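# Set the orange knife flat beside the plate

## Task

Put the orange knife down so it lies flat next to the plate, on the side away from the paper cup, not touching or overlapping the plate's rim, with its blade aimed away from the robot arms. Do not move the plate or the tumbler, and keep the paper cup and the fork standing in it roughly where they were. The dish rack must stay upright and not touch anything else. When finished, neither hand may be in contact with the plate, tumbler, knife or fork.

## Robot and tools

Robot: two arms, left_arm (on the +y side of the scene) and right_arm, each ending in a five-finger hand. right_arm has a right hand; left_arm has a mirrored left hand. Calibrated bases: left_arm at (-0.026, +0.233, 0) m, quat_wxyz (+1.000, 0, 0, +0.017); right_arm at (-0.017, -0.253, 0) m, quat_wxyz (+1.000, 0, 0, -0.017). A camera stand sits behind the arms. Loose objects may occasionally get nudged by outside forces.

Frames: the scene frame has its origin at table height, halfway between the nominal bases, +x out over the table, +z up, +y toward left_arm. Image left/right does not match arm names. Each arm reports its hand pose, targets and wrist-camera poses in its own base frame; fixed cameras and the table use the scene frame. Reported positions can be wrong by a few cm, worse at long reach.

Hand point: a spot fixed to the palm, 0.15 m out from the wrist flange and 0.05 m in front of the palm. Its +z runs along straight fingers, +y out of the palm, +x across the palm away from the thumb (toward the thumb on the left hand). Straight fingertips end 0.06-0.07 m past it along +z, 0.06 m behind it along -y. A wrist bracket on the little-finger side can strike objects. The arm tracks commands loosely and may rest 1-3 cm (sometimes 5 cm) off, usually low; that is not evidence of contact.

One row = 28 numbers, all in [-1, 1], always both arms: left_arm dx, dy, dz, rx, ry, rz; left hand little, ring, middle, index, thumb_bend, thumb_turn, force_limit, speed; then the same 14 for right_arm. The six pose numbers are an offset (not a pose) from that arm's Hand target as it stood when the action or move began, along the arm's own base axes, rotating about the Hand target position; 1.0 = 0.6 m or 180 degrees; rx, ry, rz form a single rotation vector. Six zeros re-request the current Hand target. Repeating an offset moves the arm again. Orientation is clipped to within 40 degrees of the measured one each step.

Hand numbers are absolute targets, not offsets: +1 open/straight, -1 closed; thumb_turn -1 puts the thumb opposite the fingers, +1 beside the palm. force_limit maps -1 to about 0 N and +1 to 10 N at the fingertip (15 N for the two thumb motors). speed goes from near zero at -1 to full at +0.48 and above. For a soft grip close with speed at -0.94 or below. There is no 'unchanged' value: to keep a hand as it is, resend its last executed eight numbers (or, if none yet, its hand_measured plus hand_force_limit and hand_speed). Thumb-opposed grip fits objects about 0.035-0.065 m thick, handles down to about 0.025 m. To loosen, send targets more open than hand_measured.

Tools:
- execute_actions(actions, cameras): actions is a list of actions; each action is up to 15 rows, one per 1/30 s step, last row held to fill 15 steps. Every row in an action counts from the action's start pose. cameras: list of names, ["all"], [] or null (null gives all only when actions is empty). Unknown names invalidate the call.
- move(target, speed, blend, blocking, cameras): target is one 28-number row or a list of up to 15 rows; every row is an offset from the same starting Hand targets. Straight-line paths, total capped at 10 s. speed: top path speed in m/s, 0.002 to 4.3, default 0.25 (turns up to twice that in rad/s), one value or one per target. blend: corner rounding in m for listed targets, 0 means stop at each. blocking=false returns after about 0.5 s while it keeps running. No obstacle avoidance.
- wait(seconds): 0 to 10, arms hold last command; a running move continues.
- stop(cameras): brakes a running move.
- zoom_image(camera, region): camera one of cam_head_left, cam_head_right, cam_high, cam_left_wrist, cam_right_wrist; region [x0, y0, x1, y1] pixels, at most 504 by 504; only cameras in the newest images. All images are 672x504.
- show_instructions(): shows the reference pages.
- finished_scene(scene): ends the scene with its number; irreversible.

Results: end_effector_position (m) and end_effector_quat_wxyz per arm in its base frame; Hand target (the clipped last command that next offsets start from); joint positions, velocities, torques; hand_measured, hand_stopped_by (moving, target, force, stalled, fault), hand_load_n (positive when pushed open; a lost grip shows as load near 0), hand_force_limit, hand_speed. move adds a 'move:' line such as done, off_target, moving, held or fault plus limits (paced = pose clipped, held = steps withheld). Joint ranges (rad): waist ±2.880, shoulder 0 to 3.142, elbow 0 to 3.019, wrist pitch -1.693 to 1.571, wrist yaw ±1.571, wrist roll ±2.094.

Avoid: fast moves into objects or the table, targets far past a contact (presses harder), arms touching or one hand gripping the other's fingers, paths passing near an arm's own base (route around it), dropping or releasing a moving object, anything leaving the table, and long stretched or loaded holds that overheat motors (MOTOR HOT warns; at 100 °C the arm goes limp for a while). To end a press, command the target back past the hand point.

Each tool is called after ">>>" by a JSON object that holds its "fn" and its "kwargs".

Reference images:

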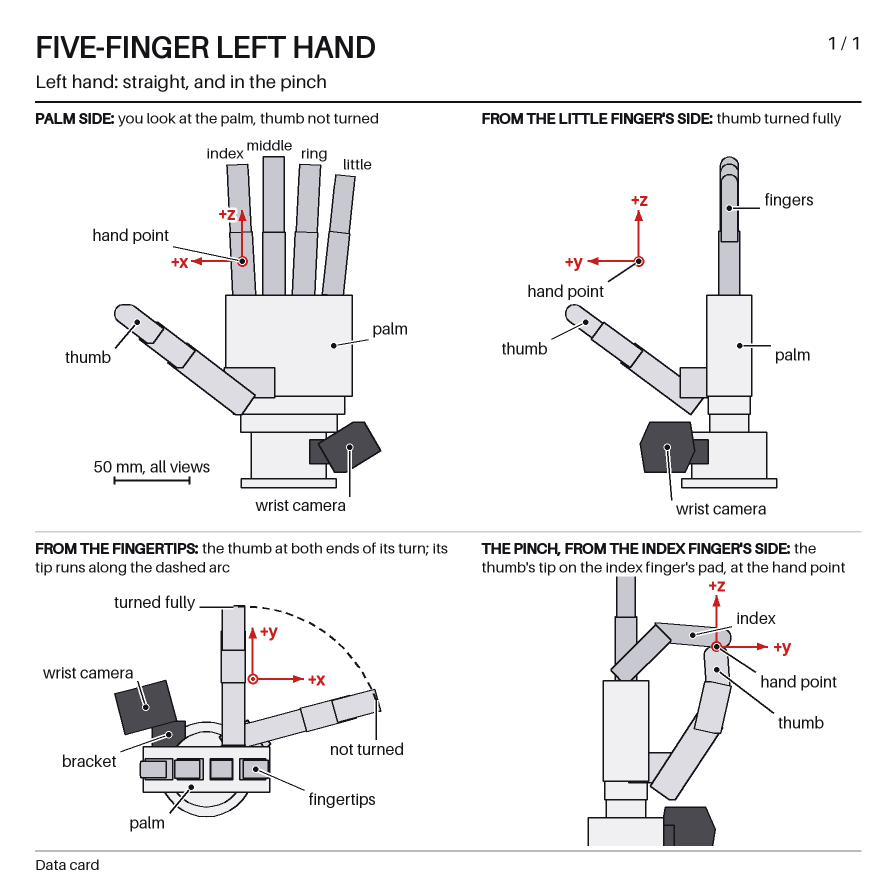

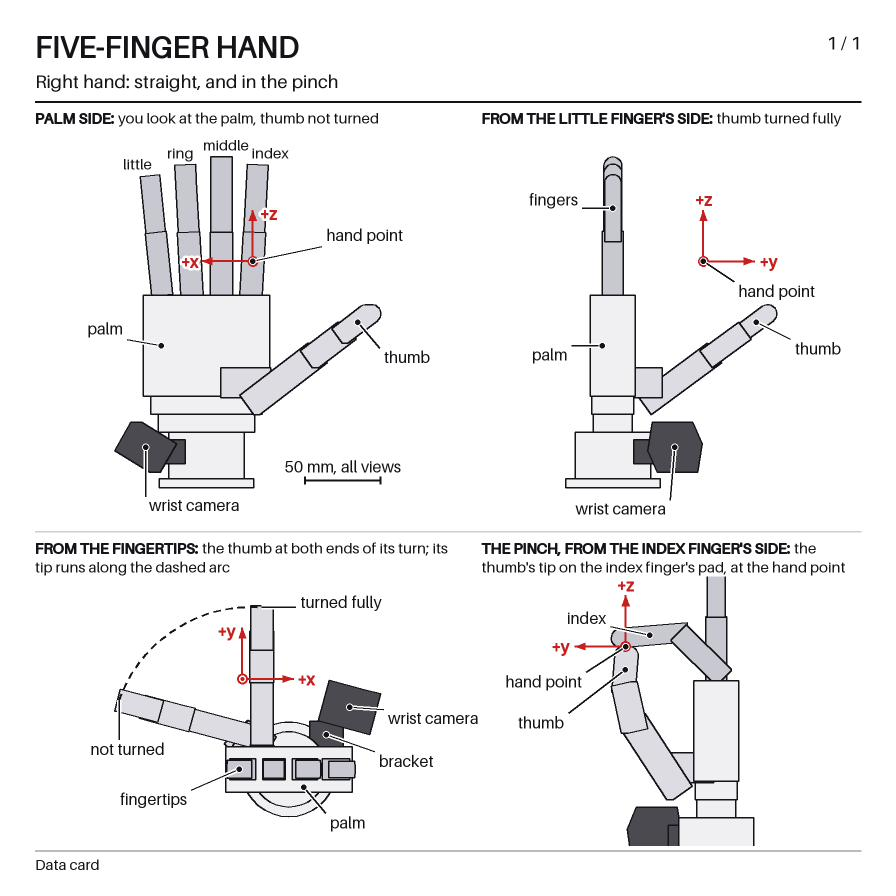

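## Session

>>> {"fn": "execute_actions", "kwargs": {"actions": []}}

Scene clock: 0.00 s.
left_arm: end_effector_position=(+0.5325, -0.3447, +0.3293) hand_measured=(+1.000, +1.000, +1.000, +1.000, +1.000, +1.000) hand_load_n=(+0.0, +0.0, +0.0, +0.0, +0.0, +0.0) hand_stopped_by=(target, target, target, target, target, target) hand_force_limit=0.00 hand_speed=-0.80 end_effector_quat_wxyz=(+0.243, +0.110, +0.689, -0.674) | right_arm: end_effector_position=(+0.5742, -0.1818, +0.1903) hand_measured=(+1.000, +1.000, +1.000, +1.000, +1.000, +1.000) hand_load_n=(+0.0, +0.0, +0.0, +0.0, +0.0, +0.0) hand_stopped_by=(target, target, target, target, target, target) hand_force_limit=0.00 hand_speed=-0.80 end_effector_quat_wxyz=(-0.071, +0.698, -0.447, +0.555)
Joint positions: left_arm=[-0.299 1.548 1.22 0.386 1.084 0.454] | right_arm=[-0.201 1.441 0.993 0.054 0.223 -0.782]
Joint velocities: within noise
Joint torques (N m): no reading
Heat: left arm: hottest elbow 35 °C; right arm: hottest elbow 51 °C.
Hand target: left_arm +0.5372, -0.3462, +0.3388; +0.250, +0.116, +0.684, -0.675 | right_arm +0.5818, -0.1833, +0.2009; -0.074, +0.693, -0.445, +0.563

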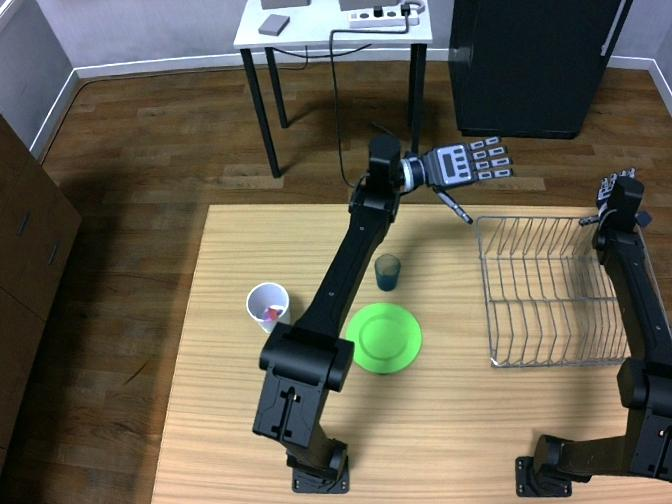

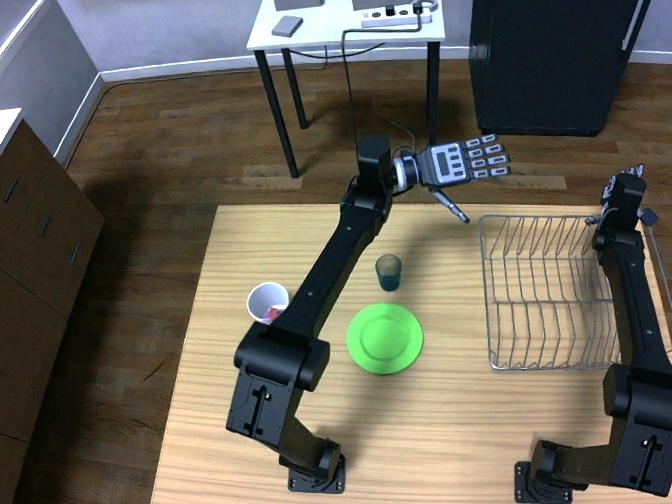

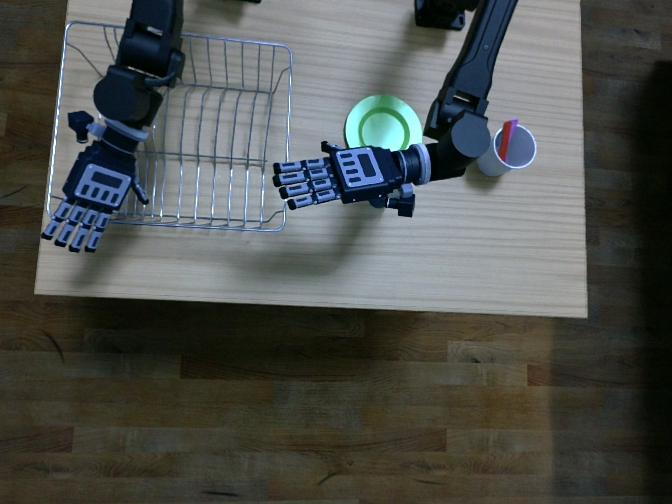

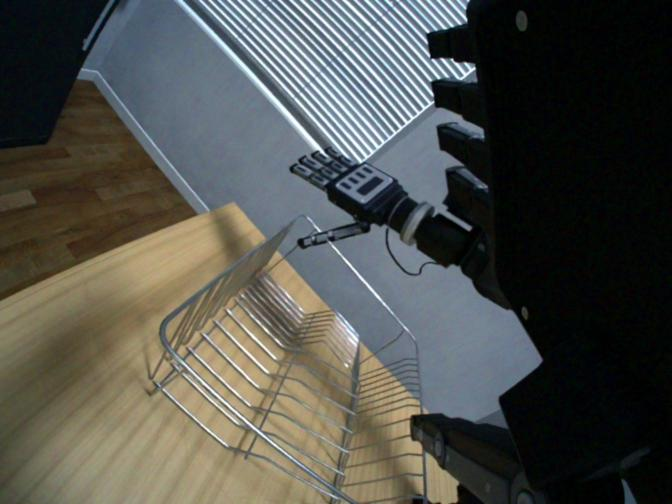

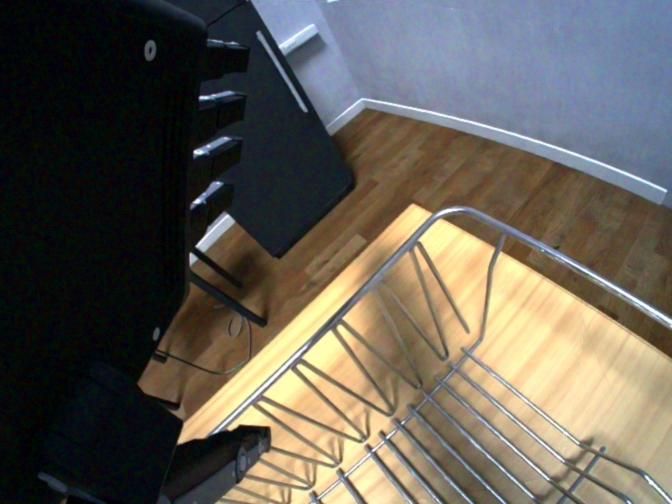

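>>> {"fn": "zoom_image", "kwargs": {"camera": "cam_high", "region": [470, 100, 560, 190]}}

>>> {"fn": "zoom_image", "kwargs": {"camera": "cam_head_left", "region": [235, 270, 305, 340]}}

Scaled by 5.600 from the camera's 672x504 image, which has a finer 960x720 frame.

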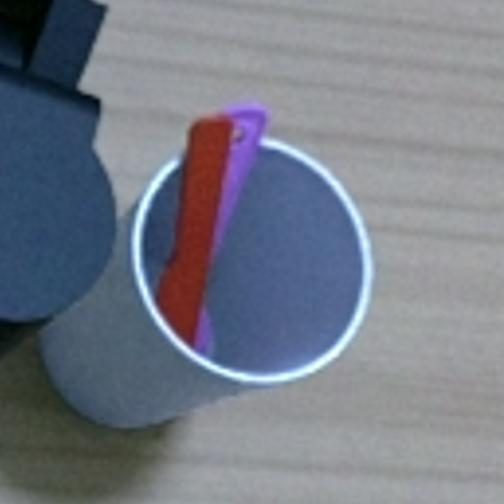

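Scaled by 7.200 from the camera's 672x504 image, which has a finer 960x720 frame.

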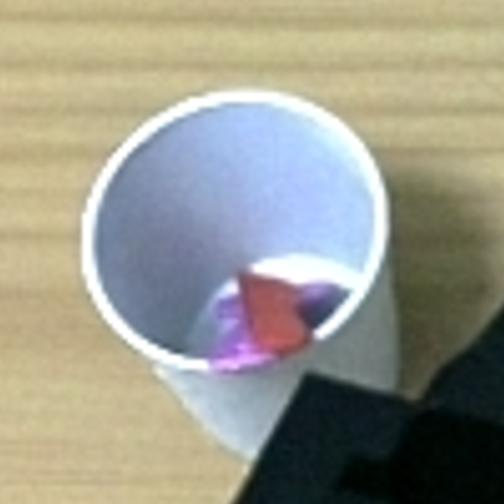

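>>> {"fn": "move", "kwargs": {"target": [[-0.25,0.4,0.06,-0.0811,0.0595,0.3055,1,1,1,0.3,0.22,-0.48,0.2,-0.3,-0.3,0,0.15,0,0,0,1,1,1,1,1,1,0,-0.8],[-0.445,0.71,-0.065,-0.1622,0.1189,0.6111,1,1,1,0.3,0.22,-0.48,0.2,-0.3,-0.45,-0.06,0.18,0,0,0,1,1,1,1,1,1,0,-0.8]], "blend": 0.05, "cameras": ["all"], "speed": 0.3}}

>>> {"fn": "zoom_image", "kwargs": {"camera": "cam_high", "region": [480, 60, 580, 160]}}

Scene clock: 45.27 s.
left_arm: end_effector_position=(+0.2736, +0.0771, +0.3001) hand_measured=(+1.000, +1.000, +1.000, +0.300, +0.220, -0.480) hand_load_n=(-0.5, +0.0, +0.0, +0.0, +0.0, +0.0) hand_stopped_by=(target, target, target, target, target, target) hand_force_limit=0.20 hand_speed=-0.30 end_effector_quat_wxyz=(+0.594, -0.643, +0.359, -0.322) | right_arm: end_effector_position=(+0.3170, -0.2168, +0.3113) hand_measured=(+1.000, +1.000, +1.000, +1.000, +1.000, +1.000) hand_load_n=(+0.0, +0.0, +0.0, +0.0, +0.0, +0.0) hand_stopped_by=(target, target, target, target, target, target) hand_force_limit=0.00 hand_speed=-0.80 end_effector_quat_wxyz=(-0.079, +0.691, -0.442, +0.566)
Joint positions: left_arm=[0.023 0.182 0.498 -0.417 -0.539 -0.04] | right_arm=[-0.605 0.688 0.793 -0.464 -0.164 -0.925]
Joint torques (N m): left_arm=[0.97 0.15 10.35 1.54 -0.06 -0.13] | right_arm=[-2.26 -1.32 9.44 1.2 -0.19 0.02]
Heat: left arm: hottest elbow 39 °C; right arm: hottest elbow 55 °C.
Hand target: left_arm +0.2704, +0.0798, +0.2997; +0.594, -0.648, +0.352, -0.322 | right_arm +0.3118, -0.2193, +0.3089; -0.075, +0.693, -0.445, +0.563
Off the commanded pose: left_arm 0.004 m, 1 deg | right_arm 0.006 m, 1 deg.
move: done

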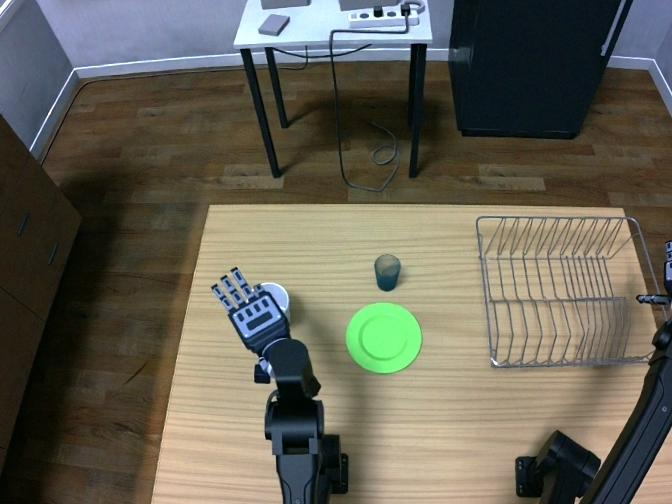

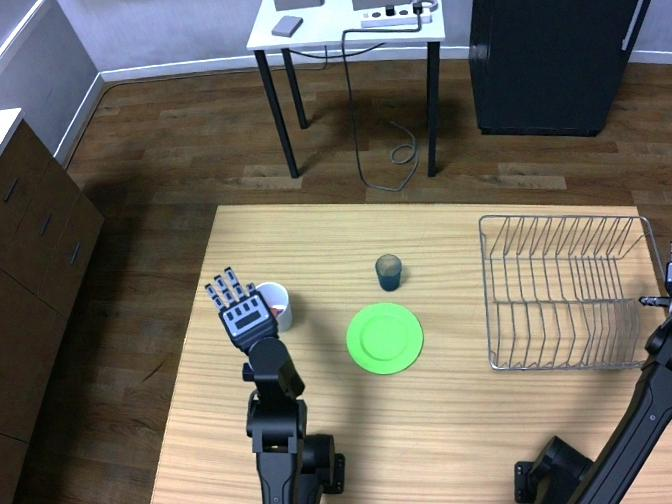

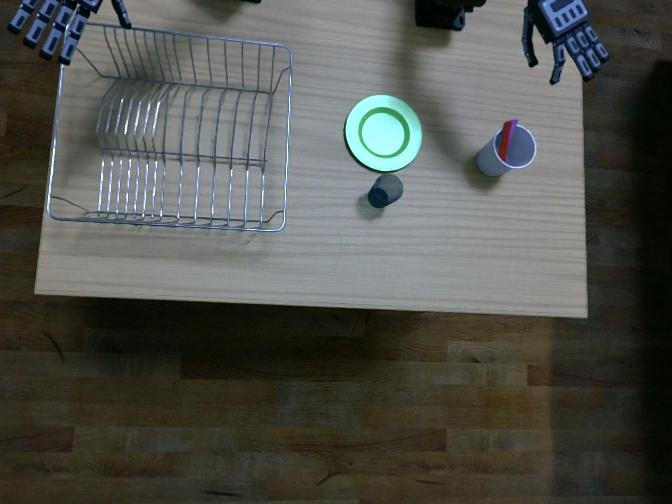

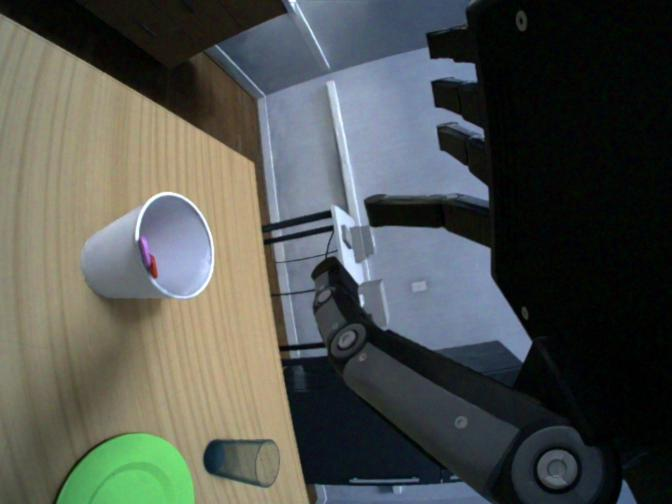

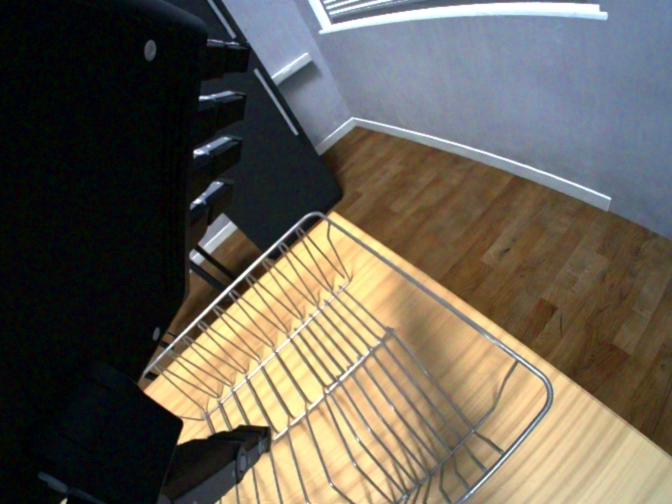

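Scaled by 5.040 from the camera's 672x504 image, which has a finer 960x720 frame.

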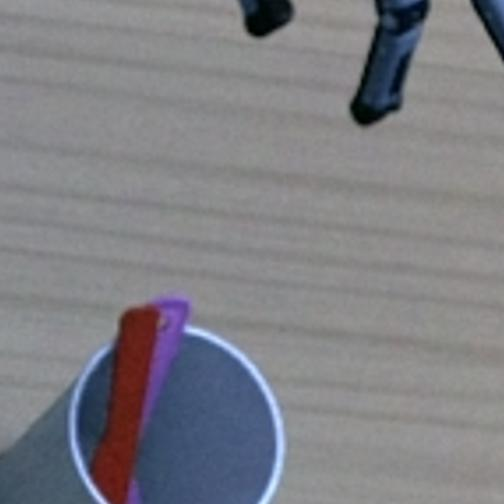

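>>> {"fn": "move", "kwargs": {"target": [[0.071,0.034,-0.158,0,0,0,1,1,1,0.05,1,1,0.2,-0.2,0,0,0,0,0,0,1,1,1,1,1,1,0,-0.8]], "cameras": ["cam_high","cam_left_wrist"], "speed": 0.2}}

>>> {"fn": "zoom_image", "kwargs": {"camera": "cam_high", "region": [480, 60, 580, 160]}}

>>> {"fn": "zoom_image", "kwargs": {"camera": "cam_left_wrist", "region": [100, 150, 400, 410]}}

Scene clock: 74.80 s.
left_arm: end_effector_position=(+0.3116, +0.0959, +0.1976) hand_measured=(+1.000, +1.000, +1.000, +0.050, +1.000, +1.000) hand_load_n=(+0.0, +0.0, +0.0, +0.0, +0.0, -0.5) hand_stopped_by=(target, target, target, target, target, target) hand_force_limit=0.20 hand_speed=-0.20 end_effector_quat_wxyz=(-0.586, +0.651, -0.360, +0.319) | right_arm: end_effector_position=(+0.3170, -0.2168, +0.3113) hand_measured=(+1.000, +1.000, +1.000, +1.000, +1.000, +1.000) hand_load_n=(+0.0, +0.0, +0.0, +0.0, +0.0, +0.0) hand_stopped_by=(target, target, target, target, target, target) hand_force_limit=0.00 hand_speed=-0.80 end_effector_quat_wxyz=(-0.079, +0.692, -0.442, +0.566)
Joint positions: left_arm=[0.157 0.327 0.251 -0.042 -0.407 -0.04] | right_arm=[-0.605 0.688 0.793 -0.464 -0.164 -0.925]
Joint torques (N m): left_arm=[1.08 -0.15 11.23 2.88 0.03 0.01] | right_arm=[-1.73 -1.26 9.52 1.02 -0.18 0.01]
Heat: left arm: hottest elbow 42 °C; right arm: hottest elbow 56 °C.
Hand target: left_arm +0.3129, +0.1003, +0.2051; -0.594, +0.648, -0.352, +0.322 | right_arm +0.3118, -0.2193, +0.3089; -0.075, +0.693, -0.445, +0.563
Off the commanded pose: left_arm 0.009 m, 1 deg | right_arm 0.006 m, 1 deg.
move: done
Images, in order (width x height): cam_high 672x504, cam_left_wrist 672x504.

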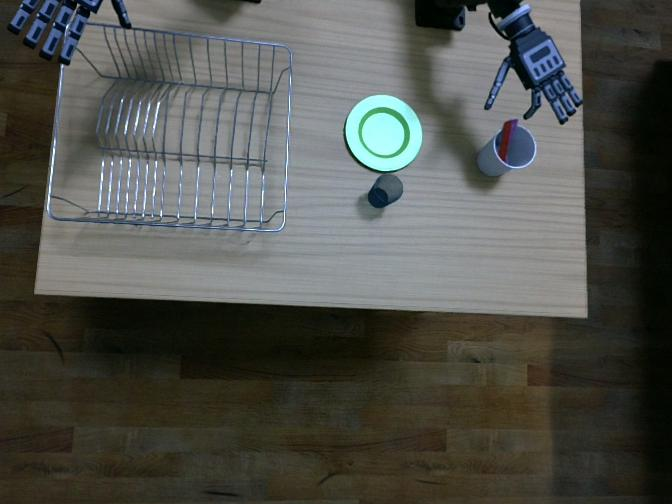

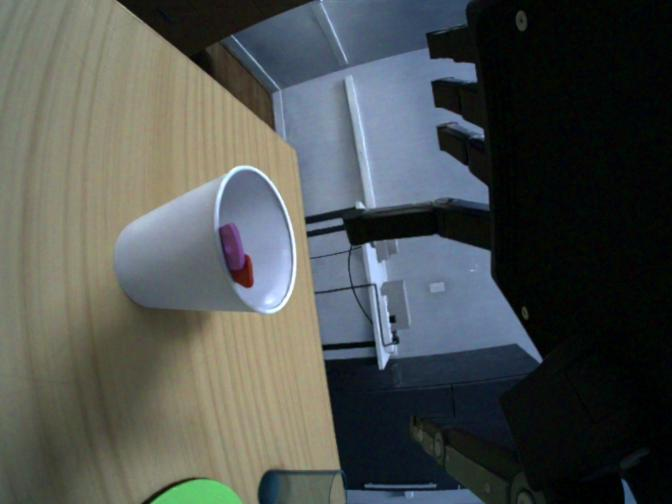

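Scaled by 5.040 from the camera's 672x504 image, which has a finer 960x720 frame.

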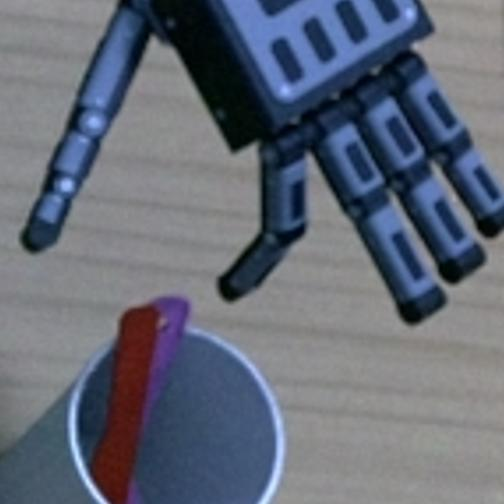

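Scaled by 1.680 from the camera's 672x504 image, which has a finer 960x720 frame.

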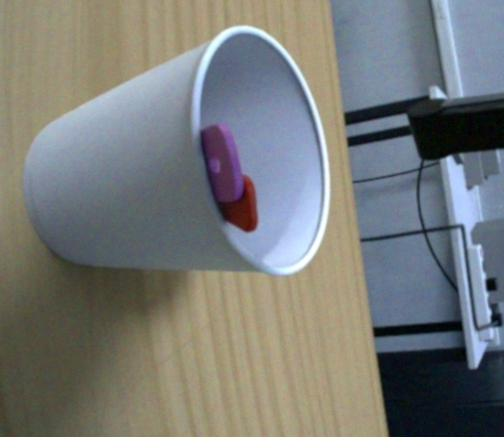

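>>> {"fn": "move", "kwargs": {"target": [[0.018,0.010,0,0,0,0,1,1,1,0.05,1,1,0.2,-0.2,0,0,0,0,0,0,1,1,1,1,1,1,0,-0.8],[0.018,0.010,-0.08,0,0,0,1,1,1,0.05,1,1,0.2,-0.2,0,0,0,0,0,0,1,1,1,1,1,1,0,-0.8]], "cameras": ["cam_high","cam_left_wrist"], "speed": 0.1}}

>>> {"fn": "zoom_image", "kwargs": {"camera": "cam_high", "region": [485, 95, 545, 155]}}

>>> {"fn": "zoom_image", "kwargs": {"camera": "cam_left_wrist", "region": [180, 150, 440, 410]}}

Scene clock: 88.03 s.
left_arm: end_effector_position=(+0.3229, +0.1013, +0.1524) hand_measured=(+1.000, +1.000, +1.000, +0.050, +1.000, +1.000) hand_load_n=(+0.0, +0.0, +0.0, +0.0, +0.0, +0.0) hand_stopped_by=(target, target, target, target, target, target) hand_force_limit=0.20 hand_speed=-0.20 end_effector_quat_wxyz=(-0.587, +0.651, -0.358, +0.322) | right_arm: end_effector_position=(+0.3170, -0.2168, +0.3113) hand_measured=(+1.000, +1.000, +1.000, +1.000, +1.000, +1.000) hand_load_n=(+0.0, +0.0, +0.0, +0.0, +0.0, +0.0) hand_stopped_by=(target, target, target, target, target, target) hand_force_limit=0.00 hand_speed=-0.80 end_effector_quat_wxyz=(-0.079, +0.692, -0.442, +0.566)
Joint positions: left_arm=[0.183 0.473 0.146 0.216 -0.38 -0.04] | right_arm=[-0.605 0.688 0.793 -0.464 -0.164 -0.925]
Joint torques (N m): left_arm=[1.03 -0.85 10.54 2.93 0.04 0.04] | right_arm=[-0.97 -1.96 9.68 0.94 -0.18 -0.09]
Heat: left arm: hottest elbow 42 °C; right arm: hottest elbow 57 °C.
Hand target: left_arm +0.3238, +0.1062, +0.1569; -0.594, +0.648, -0.352, +0.322 | right_arm +0.3118, -0.2193, +0.3089; -0.075, +0.693, -0.445, +0.563
Off the commanded pose: left_arm 0.007 m, 1 deg | right_arm 0.006 m, 1 deg.
move: done
Images, in order (width x height): cam_high 672x504, cam_left_wrist 672x504.

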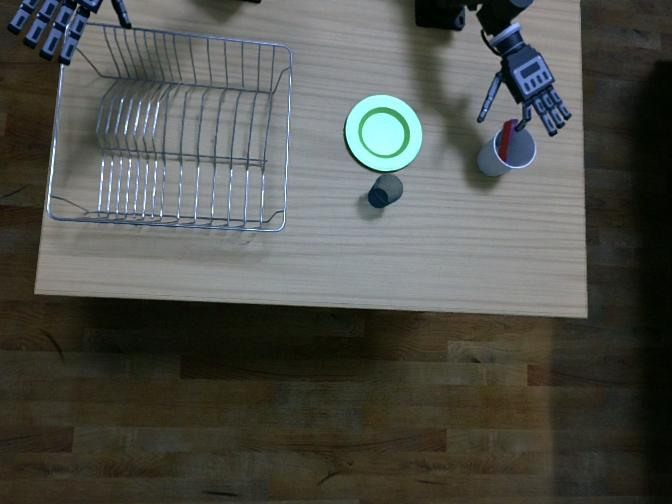

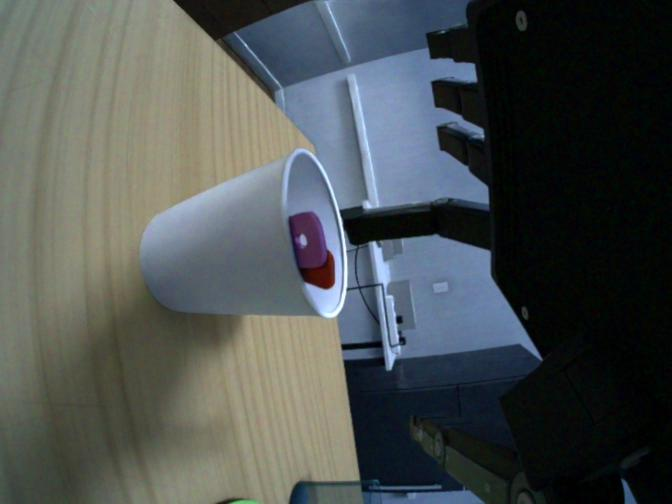

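Scaled by 8.400 from the camera's 672x504 image, which has a finer 960x720 frame.

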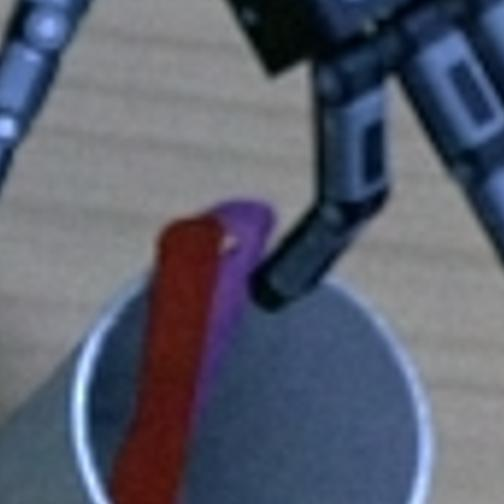

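Scaled by 1.938 from the camera's 672x504 image, which has a finer 960x720 frame.

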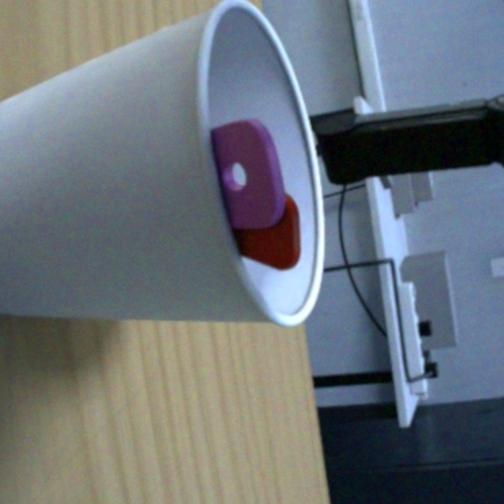

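>>> {"fn": "move", "kwargs": {"target": [[-0.018,0.004,0,0,0,0,1,1,1,0.05,1,1,0.2,-0.2,0,0,0,0,0,0,1,1,1,1,1,1,0,-0.8],[-0.018,0.004,-0.016,0,0,0,1,1,1,0.05,1,1,0.2,-0.2,0,0,0,0,0,0,1,1,1,1,1,1,0,-0.8]], "cameras": ["cam_high","cam_left_wrist"], "speed": 0.08}}

>>> {"fn": "zoom_image", "kwargs": {"camera": "cam_high", "region": [485, 95, 545, 155]}}

>>> {"fn": "zoom_image", "kwargs": {"camera": "cam_left_wrist", "region": [180, 150, 440, 410]}}

Scene clock: 114.20 s.
left_arm: end_effector_position=(+0.3123, +0.1038, +0.1442) hand_measured=(+1.000, +1.000, +1.000, +0.050, +1.000, +1.000) hand_load_n=(+0.0, +0.0, +0.0, +0.0, +0.0, +0.0) hand_stopped_by=(target, target, target, target, target, target) hand_force_limit=0.20 hand_speed=-0.20 end_effector_quat_wxyz=(-0.587, +0.650, -0.356, +0.324) | right_arm: end_effector_position=(+0.3170, -0.2168, +0.3113) hand_measured=(+1.000, +1.000, +1.000, +1.000, +1.000, +1.000) hand_load_n=(+0.0, +0.0, +0.0, +0.0, +0.0, +0.0) hand_stopped_by=(target, target, target, target, target, target) hand_force_limit=0.00 hand_speed=-0.80 end_effector_quat_wxyz=(-0.079, +0.692, -0.442, +0.566)
Joint positions: left_arm=[0.215 0.414 0.112 0.195 -0.348 -0.04] | right_arm=[-0.605 0.688 0.793 -0.464 -0.164 -0.925]
Joint torques (N m): left_arm=[1.03 0.03 10.55 2.91 0.04 0.06] | right_arm=[-1.85 -0.62 9.69 0.91 -0.18 -0.02]
Heat: left arm: hottest elbow 44 °C; right arm: hottest elbow 57 °C.
Hand target: left_arm +0.3129, +0.1086, +0.1473; -0.594, +0.648, -0.352, +0.322 | right_arm +0.3118, -0.2193, +0.3089; -0.075, +0.693, -0.445, +0.563
Off the commanded pose: left_arm 0.006 m, 1 deg | right_arm 0.006 m, 1 deg.
move: done
Images, in order (width x height): cam_high 672x504, cam_left_wrist 672x504.

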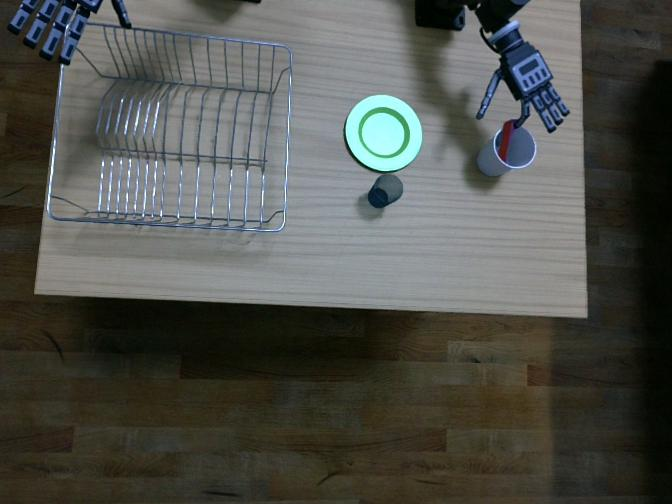

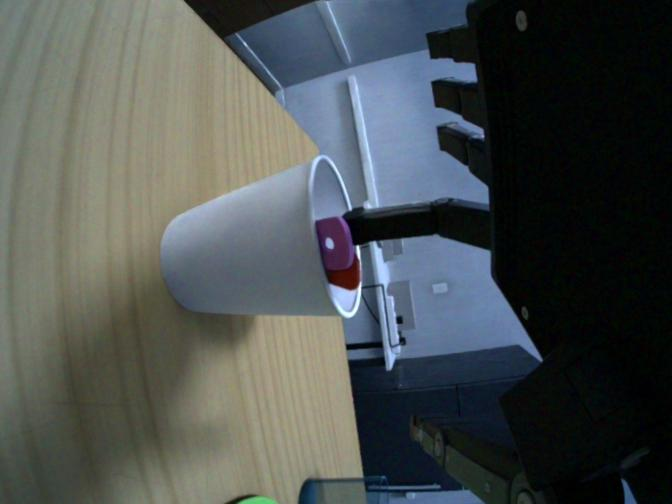

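Scaled by 8.400 from the camera's 672x504 image, which has a finer 960x720 frame.

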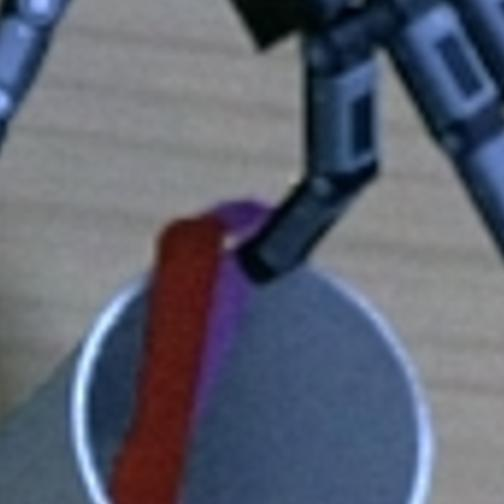

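Scaled by 1.938 from the camera's 672x504 image, which has a finer 960x720 frame.

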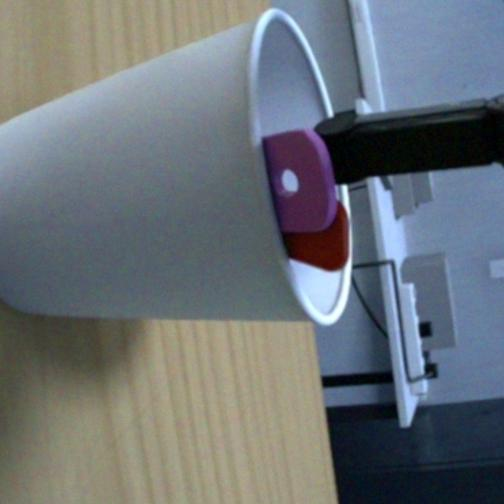

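>>> {"fn": "move", "kwargs": {"target": [[-0.009,-0.017,-0.0115,0,0,0,1,1,1,0.05,1,1,0.2,-0.2,0,0,0,0,0,0,1,1,1,1,1,1,0,-0.8]], "cameras": ["cam_high","cam_left_wrist"], "speed": 0.06}}

>>> {"fn": "zoom_image", "kwargs": {"camera": "cam_high", "region": [485, 95, 545, 155]}}

>>> {"fn": "zoom_image", "kwargs": {"camera": "cam_left_wrist", "region": [180, 150, 440, 410]}}

Scene clock: 128.70 s.
left_arm: end_effector_position=(+0.3073, +0.1021, +0.1395) hand_measured=(+1.000, +1.000, +1.000, +0.050, +1.000, +1.000) hand_load_n=(+0.0, +0.0, +0.0, +0.0, +0.0, -0.5) hand_stopped_by=(target, target, target, target, target, target) hand_force_limit=0.20 hand_speed=-0.20 end_effector_quat_wxyz=(-0.594, +0.651, -0.349, +0.318) | right_arm: end_effector_position=(+0.3170, -0.2168, +0.3113) hand_measured=(+1.000, +1.000, +1.000, +1.000, +1.000, +1.000) hand_load_n=(+0.0, +0.0, +0.0, +0.0, +0.0, +0.0) hand_stopped_by=(target, target, target, target, target, target) hand_force_limit=0.00 hand_speed=-0.80 end_effector_quat_wxyz=(-0.079, +0.692, -0.442, +0.566)
Joint positions: left_arm=[0.179 0.388 0.091 0.196 -0.406 -0.04] | right_arm=[-0.605 0.688 0.793 -0.464 -0.164 -0.925]
Joint torques (N m): left_arm=[-0.85 -1.2 10.29 1.96 -0.18 0] | right_arm=[-1.61 -2.43 9.54 1.28 -0.13 -0.01]
Heat: left arm: hottest elbow 44 °C; right arm: hottest elbow 57 °C.
Hand target: left_arm +0.3076, +0.0985, +0.1405; -0.594, +0.648, -0.352, +0.322 | right_arm +0.3118, -0.2193, +0.3089; -0.075, +0.693, -0.445, +0.563
Off the commanded pose: left_arm 0.004 m, 1 deg | right_arm 0.006 m, 1 deg.
move: done
Images, in order (width x height): cam_high 672x504, cam_left_wrist 672x504.

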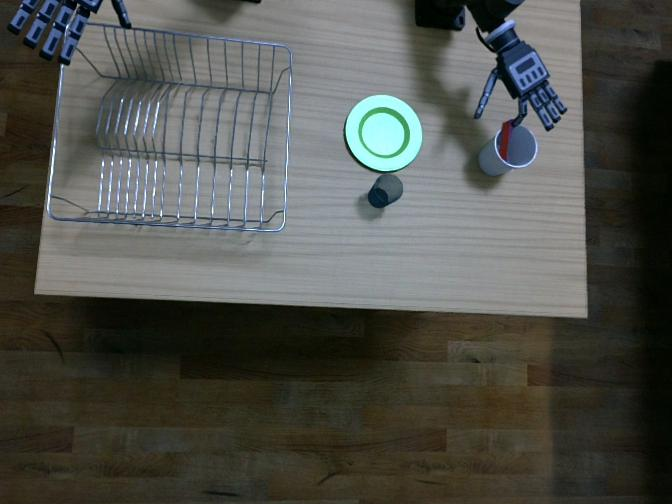

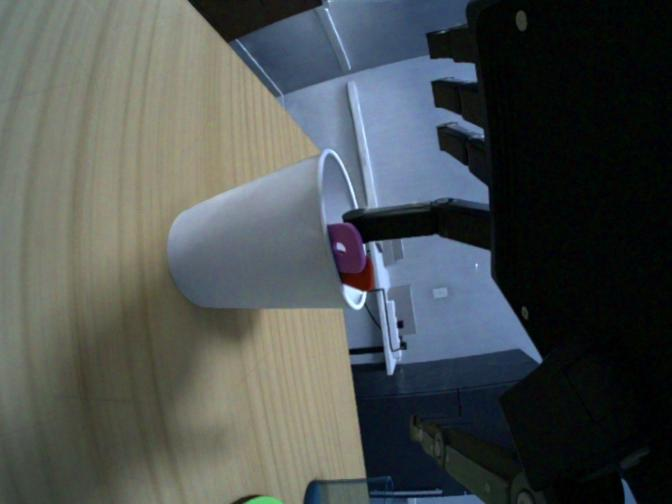

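Scaled by 8.400 from the camera's 672x504 image, which has a finer 960x720 frame.

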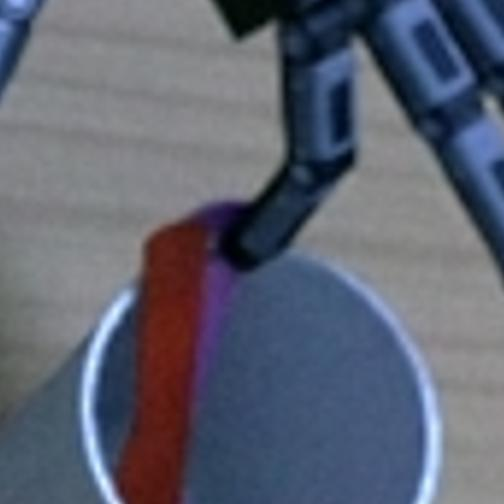

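Scaled by 1.938 from the camera's 672x504 image, which has a finer 960x720 frame.

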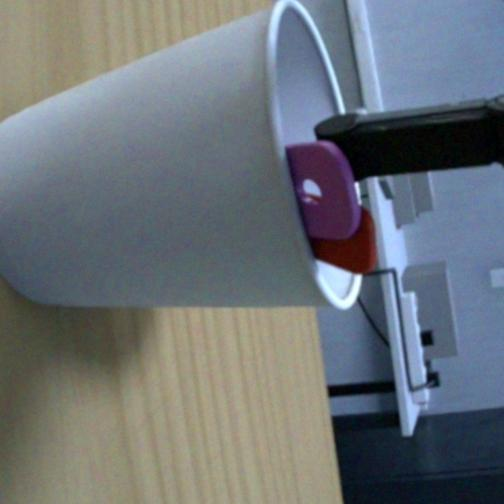

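>>> {"fn": "move", "kwargs": {"target": [[0.006,0.0,0.0,0,0,0,1,1,1,0.05,1,1,0.2,-0.2,0,0,0,0,0,0,1,1,1,1,1,1,0,-0.8],[0.014,-0.024,0.0,0,0,0,1,1,1,0.05,1,1,0.2,-0.2,0,0,0,0,0,0,1,1,1,1,1,1,0,-0.8]], "cameras": ["cam_high","cam_left_wrist"], "speed": 0.05}}

>>> {"fn": "zoom_image", "kwargs": {"camera": "cam_high", "region": [485, 95, 545, 155]}}

>>> {"fn": "zoom_image", "kwargs": {"camera": "cam_left_wrist", "region": [180, 150, 440, 410]}}

Scene clock: 145.27 s.
left_arm: end_effector_position=(+0.3115, +0.0870, +0.1340) hand_measured=(+1.000, +1.000, +1.000, +0.050, +1.000, +1.000) hand_load_n=(+0.0, +0.0, -0.5, +0.0, +0.0, +0.0) hand_stopped_by=(target, target, target, target, target, target) hand_force_limit=0.20 hand_speed=-0.20 end_effector_quat_wxyz=(-0.593, +0.651, -0.358, +0.312) | right_arm: end_effector_position=(+0.3170, -0.2168, +0.3113) hand_measured=(+1.000, +1.000, +1.000, +1.000, +1.000, +1.000) hand_load_n=(+0.0, +0.0, -0.5, +0.0, +0.0, +0.0) hand_stopped_by=(target, target, target, target, target, target) hand_force_limit=0.00 hand_speed=-0.80 end_effector_quat_wxyz=(-0.079, +0.692, -0.442, +0.566)
Joint positions: left_arm=[0.065 0.427 0.091 0.217 -0.516 -0.04] | right_arm=[-0.605 0.688 0.793 -0.464 -0.164 -0.925]
Joint torques (N m): left_arm=[-0.67 0.15 10.82 2.8 -0.2 -0.13] | right_arm=[-1.9 -1.85 9.42 1.06 -0.19 -0.05]
Heat: left arm: hottest elbow 44 °C; right arm: hottest elbow 57 °C.
Hand target: left_arm +0.3160, +0.0840, +0.1405; -0.594, +0.648, -0.352, +0.322 | right_arm +0.3118, -0.2193, +0.3089; -0.075, +0.693, -0.445, +0.563
Off the commanded pose: left_arm 0.008 m, 1 deg | right_arm 0.006 m, 1 deg.
move: done
Images, in order (width x height): cam_high 672x504, cam_left_wrist 672x504.

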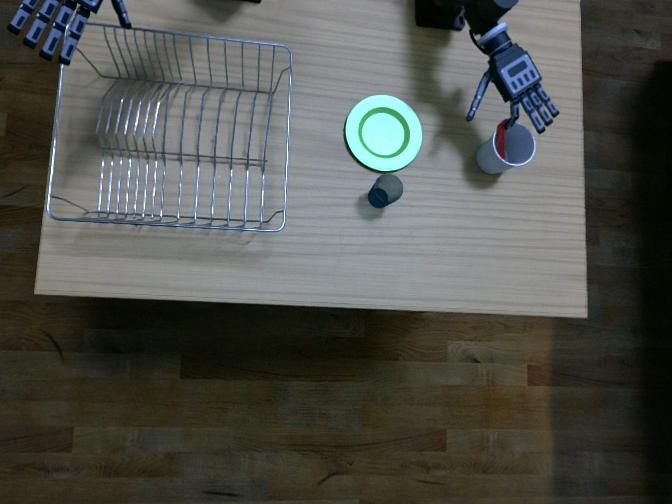

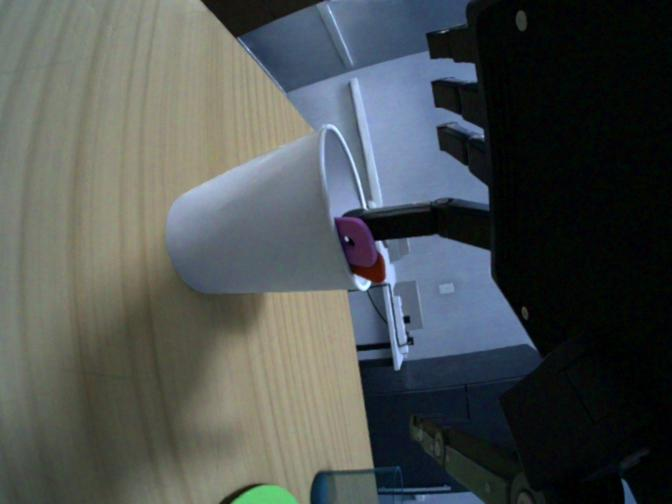

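Scaled by 8.400 from the camera's 672x504 image, which has a finer 960x720 frame.

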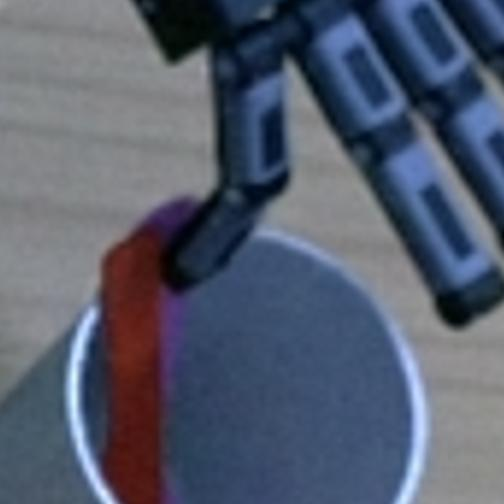

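Scaled by 1.938 from the camera's 672x504 image, which has a finer 960x720 frame.

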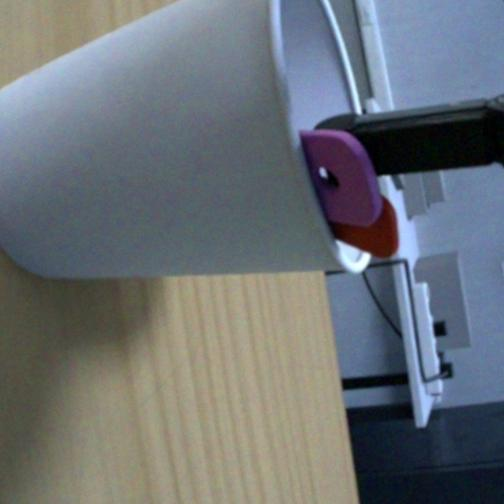

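>>> {"fn": "zoom_image", "kwargs": {"camera": "cam_high", "region": [470, 100, 560, 190]}}

Scaled by 5.600 from the camera's 672x504 image, which has a finer 960x720 frame.

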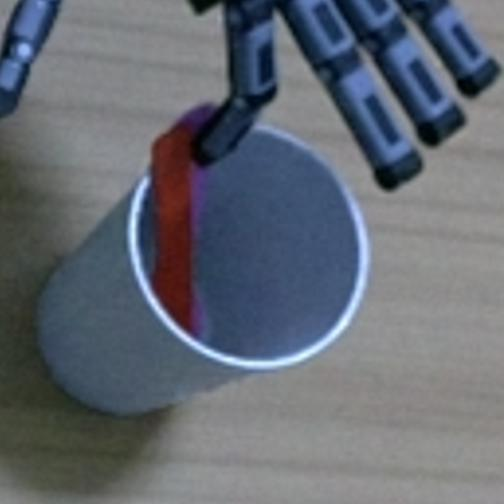

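>>> {"fn": "move", "kwargs": {"target": [[0.010,0.003,0.0,0,0,0,1,1,1,0.05,1,1,0.2,-0.2,0,0,0,0,0,0,1,1,1,1,1,1,0,-0.8]], "cameras": ["cam_high","cam_left_wrist"], "speed": 0.05}}

>>> {"fn": "zoom_image", "kwargs": {"camera": "cam_high", "region": [485, 95, 545, 155]}}

>>> {"fn": "zoom_image", "kwargs": {"camera": "cam_left_wrist", "region": [180, 150, 440, 410]}}

Scene clock: 181.60 s.
left_arm: end_effector_position=(+0.3160, +0.0865, +0.1299) hand_measured=(+1.000, +1.000, +1.000, +0.050, +1.000, +1.000) hand_load_n=(+0.0, +0.0, +0.0, +0.0, +0.0, +0.0) hand_stopped_by=(target, target, target, target, target, target) hand_force_limit=0.20 hand_speed=-0.20 end_effector_quat_wxyz=(-0.591, +0.651, -0.361, +0.311) | right_arm: end_effector_position=(+0.3170, -0.2168, +0.3113) hand_measured=(+1.000, +1.000, +1.000, +1.000, +1.000, +1.000) hand_load_n=(+0.0, +0.0, +0.0, +0.0, +0.0, +0.0) hand_stopped_by=(target, target, target, target, target, target) hand_force_limit=0.00 hand_speed=-0.80 end_effector_quat_wxyz=(-0.079, +0.692, -0.442, +0.566)
Joint positions: left_arm=[0.065 0.479 0.091 0.262 -0.512 -0.04] | right_arm=[-0.605 0.688 0.793 -0.464 -0.164 -0.925]
Joint torques (N m): left_arm=[-0.03 -0.21 11.25 2.88 0.02 -0.12] | right_arm=[-1.49 -1.26 9.66 1.09 -0.17 0.05]
Heat: left arm: hottest elbow 44 °C; right arm: hottest elbow 57 °C.
Hand target: left_arm +0.3220, +0.0858, +0.1405; -0.594, +0.648, -0.352, +0.322 | right_arm +0.3118, -0.2193, +0.3089; -0.075, +0.693, -0.445, +0.563
Off the commanded pose: left_arm 0.012 m, 2 deg | right_arm 0.006 m, 1 deg.
move: off_target (left_arm)
Images, in order (width x height): cam_high 672x504, cam_left_wrist 672x504.

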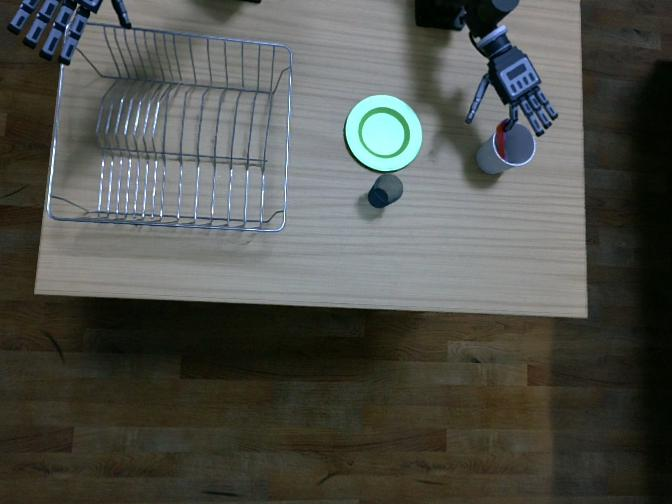

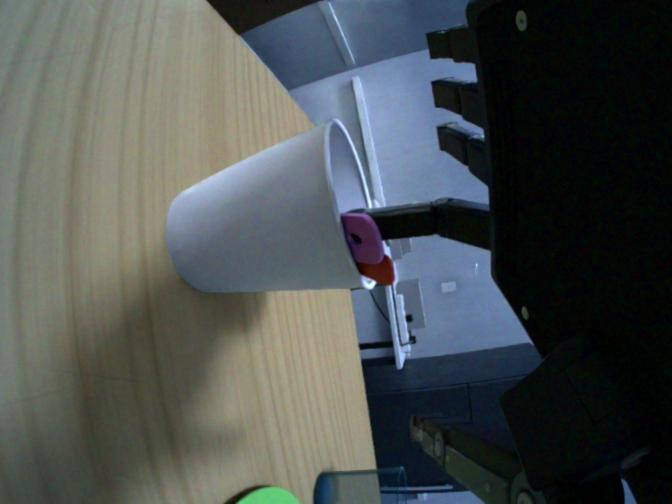

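Scaled by 8.400 from the camera's 672x504 image, which has a finer 960x720 frame.

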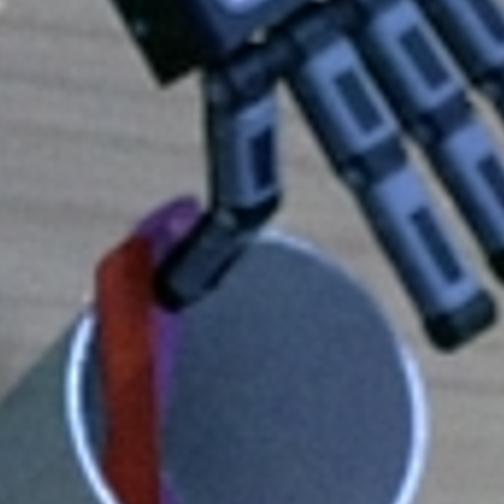

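Scaled by 1.938 from the camera's 672x504 image, which has a finer 960x720 frame.

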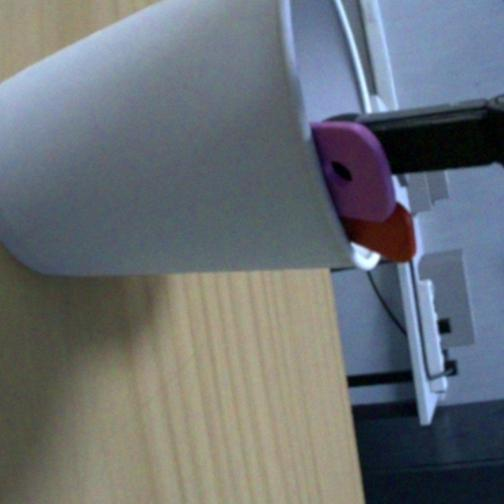

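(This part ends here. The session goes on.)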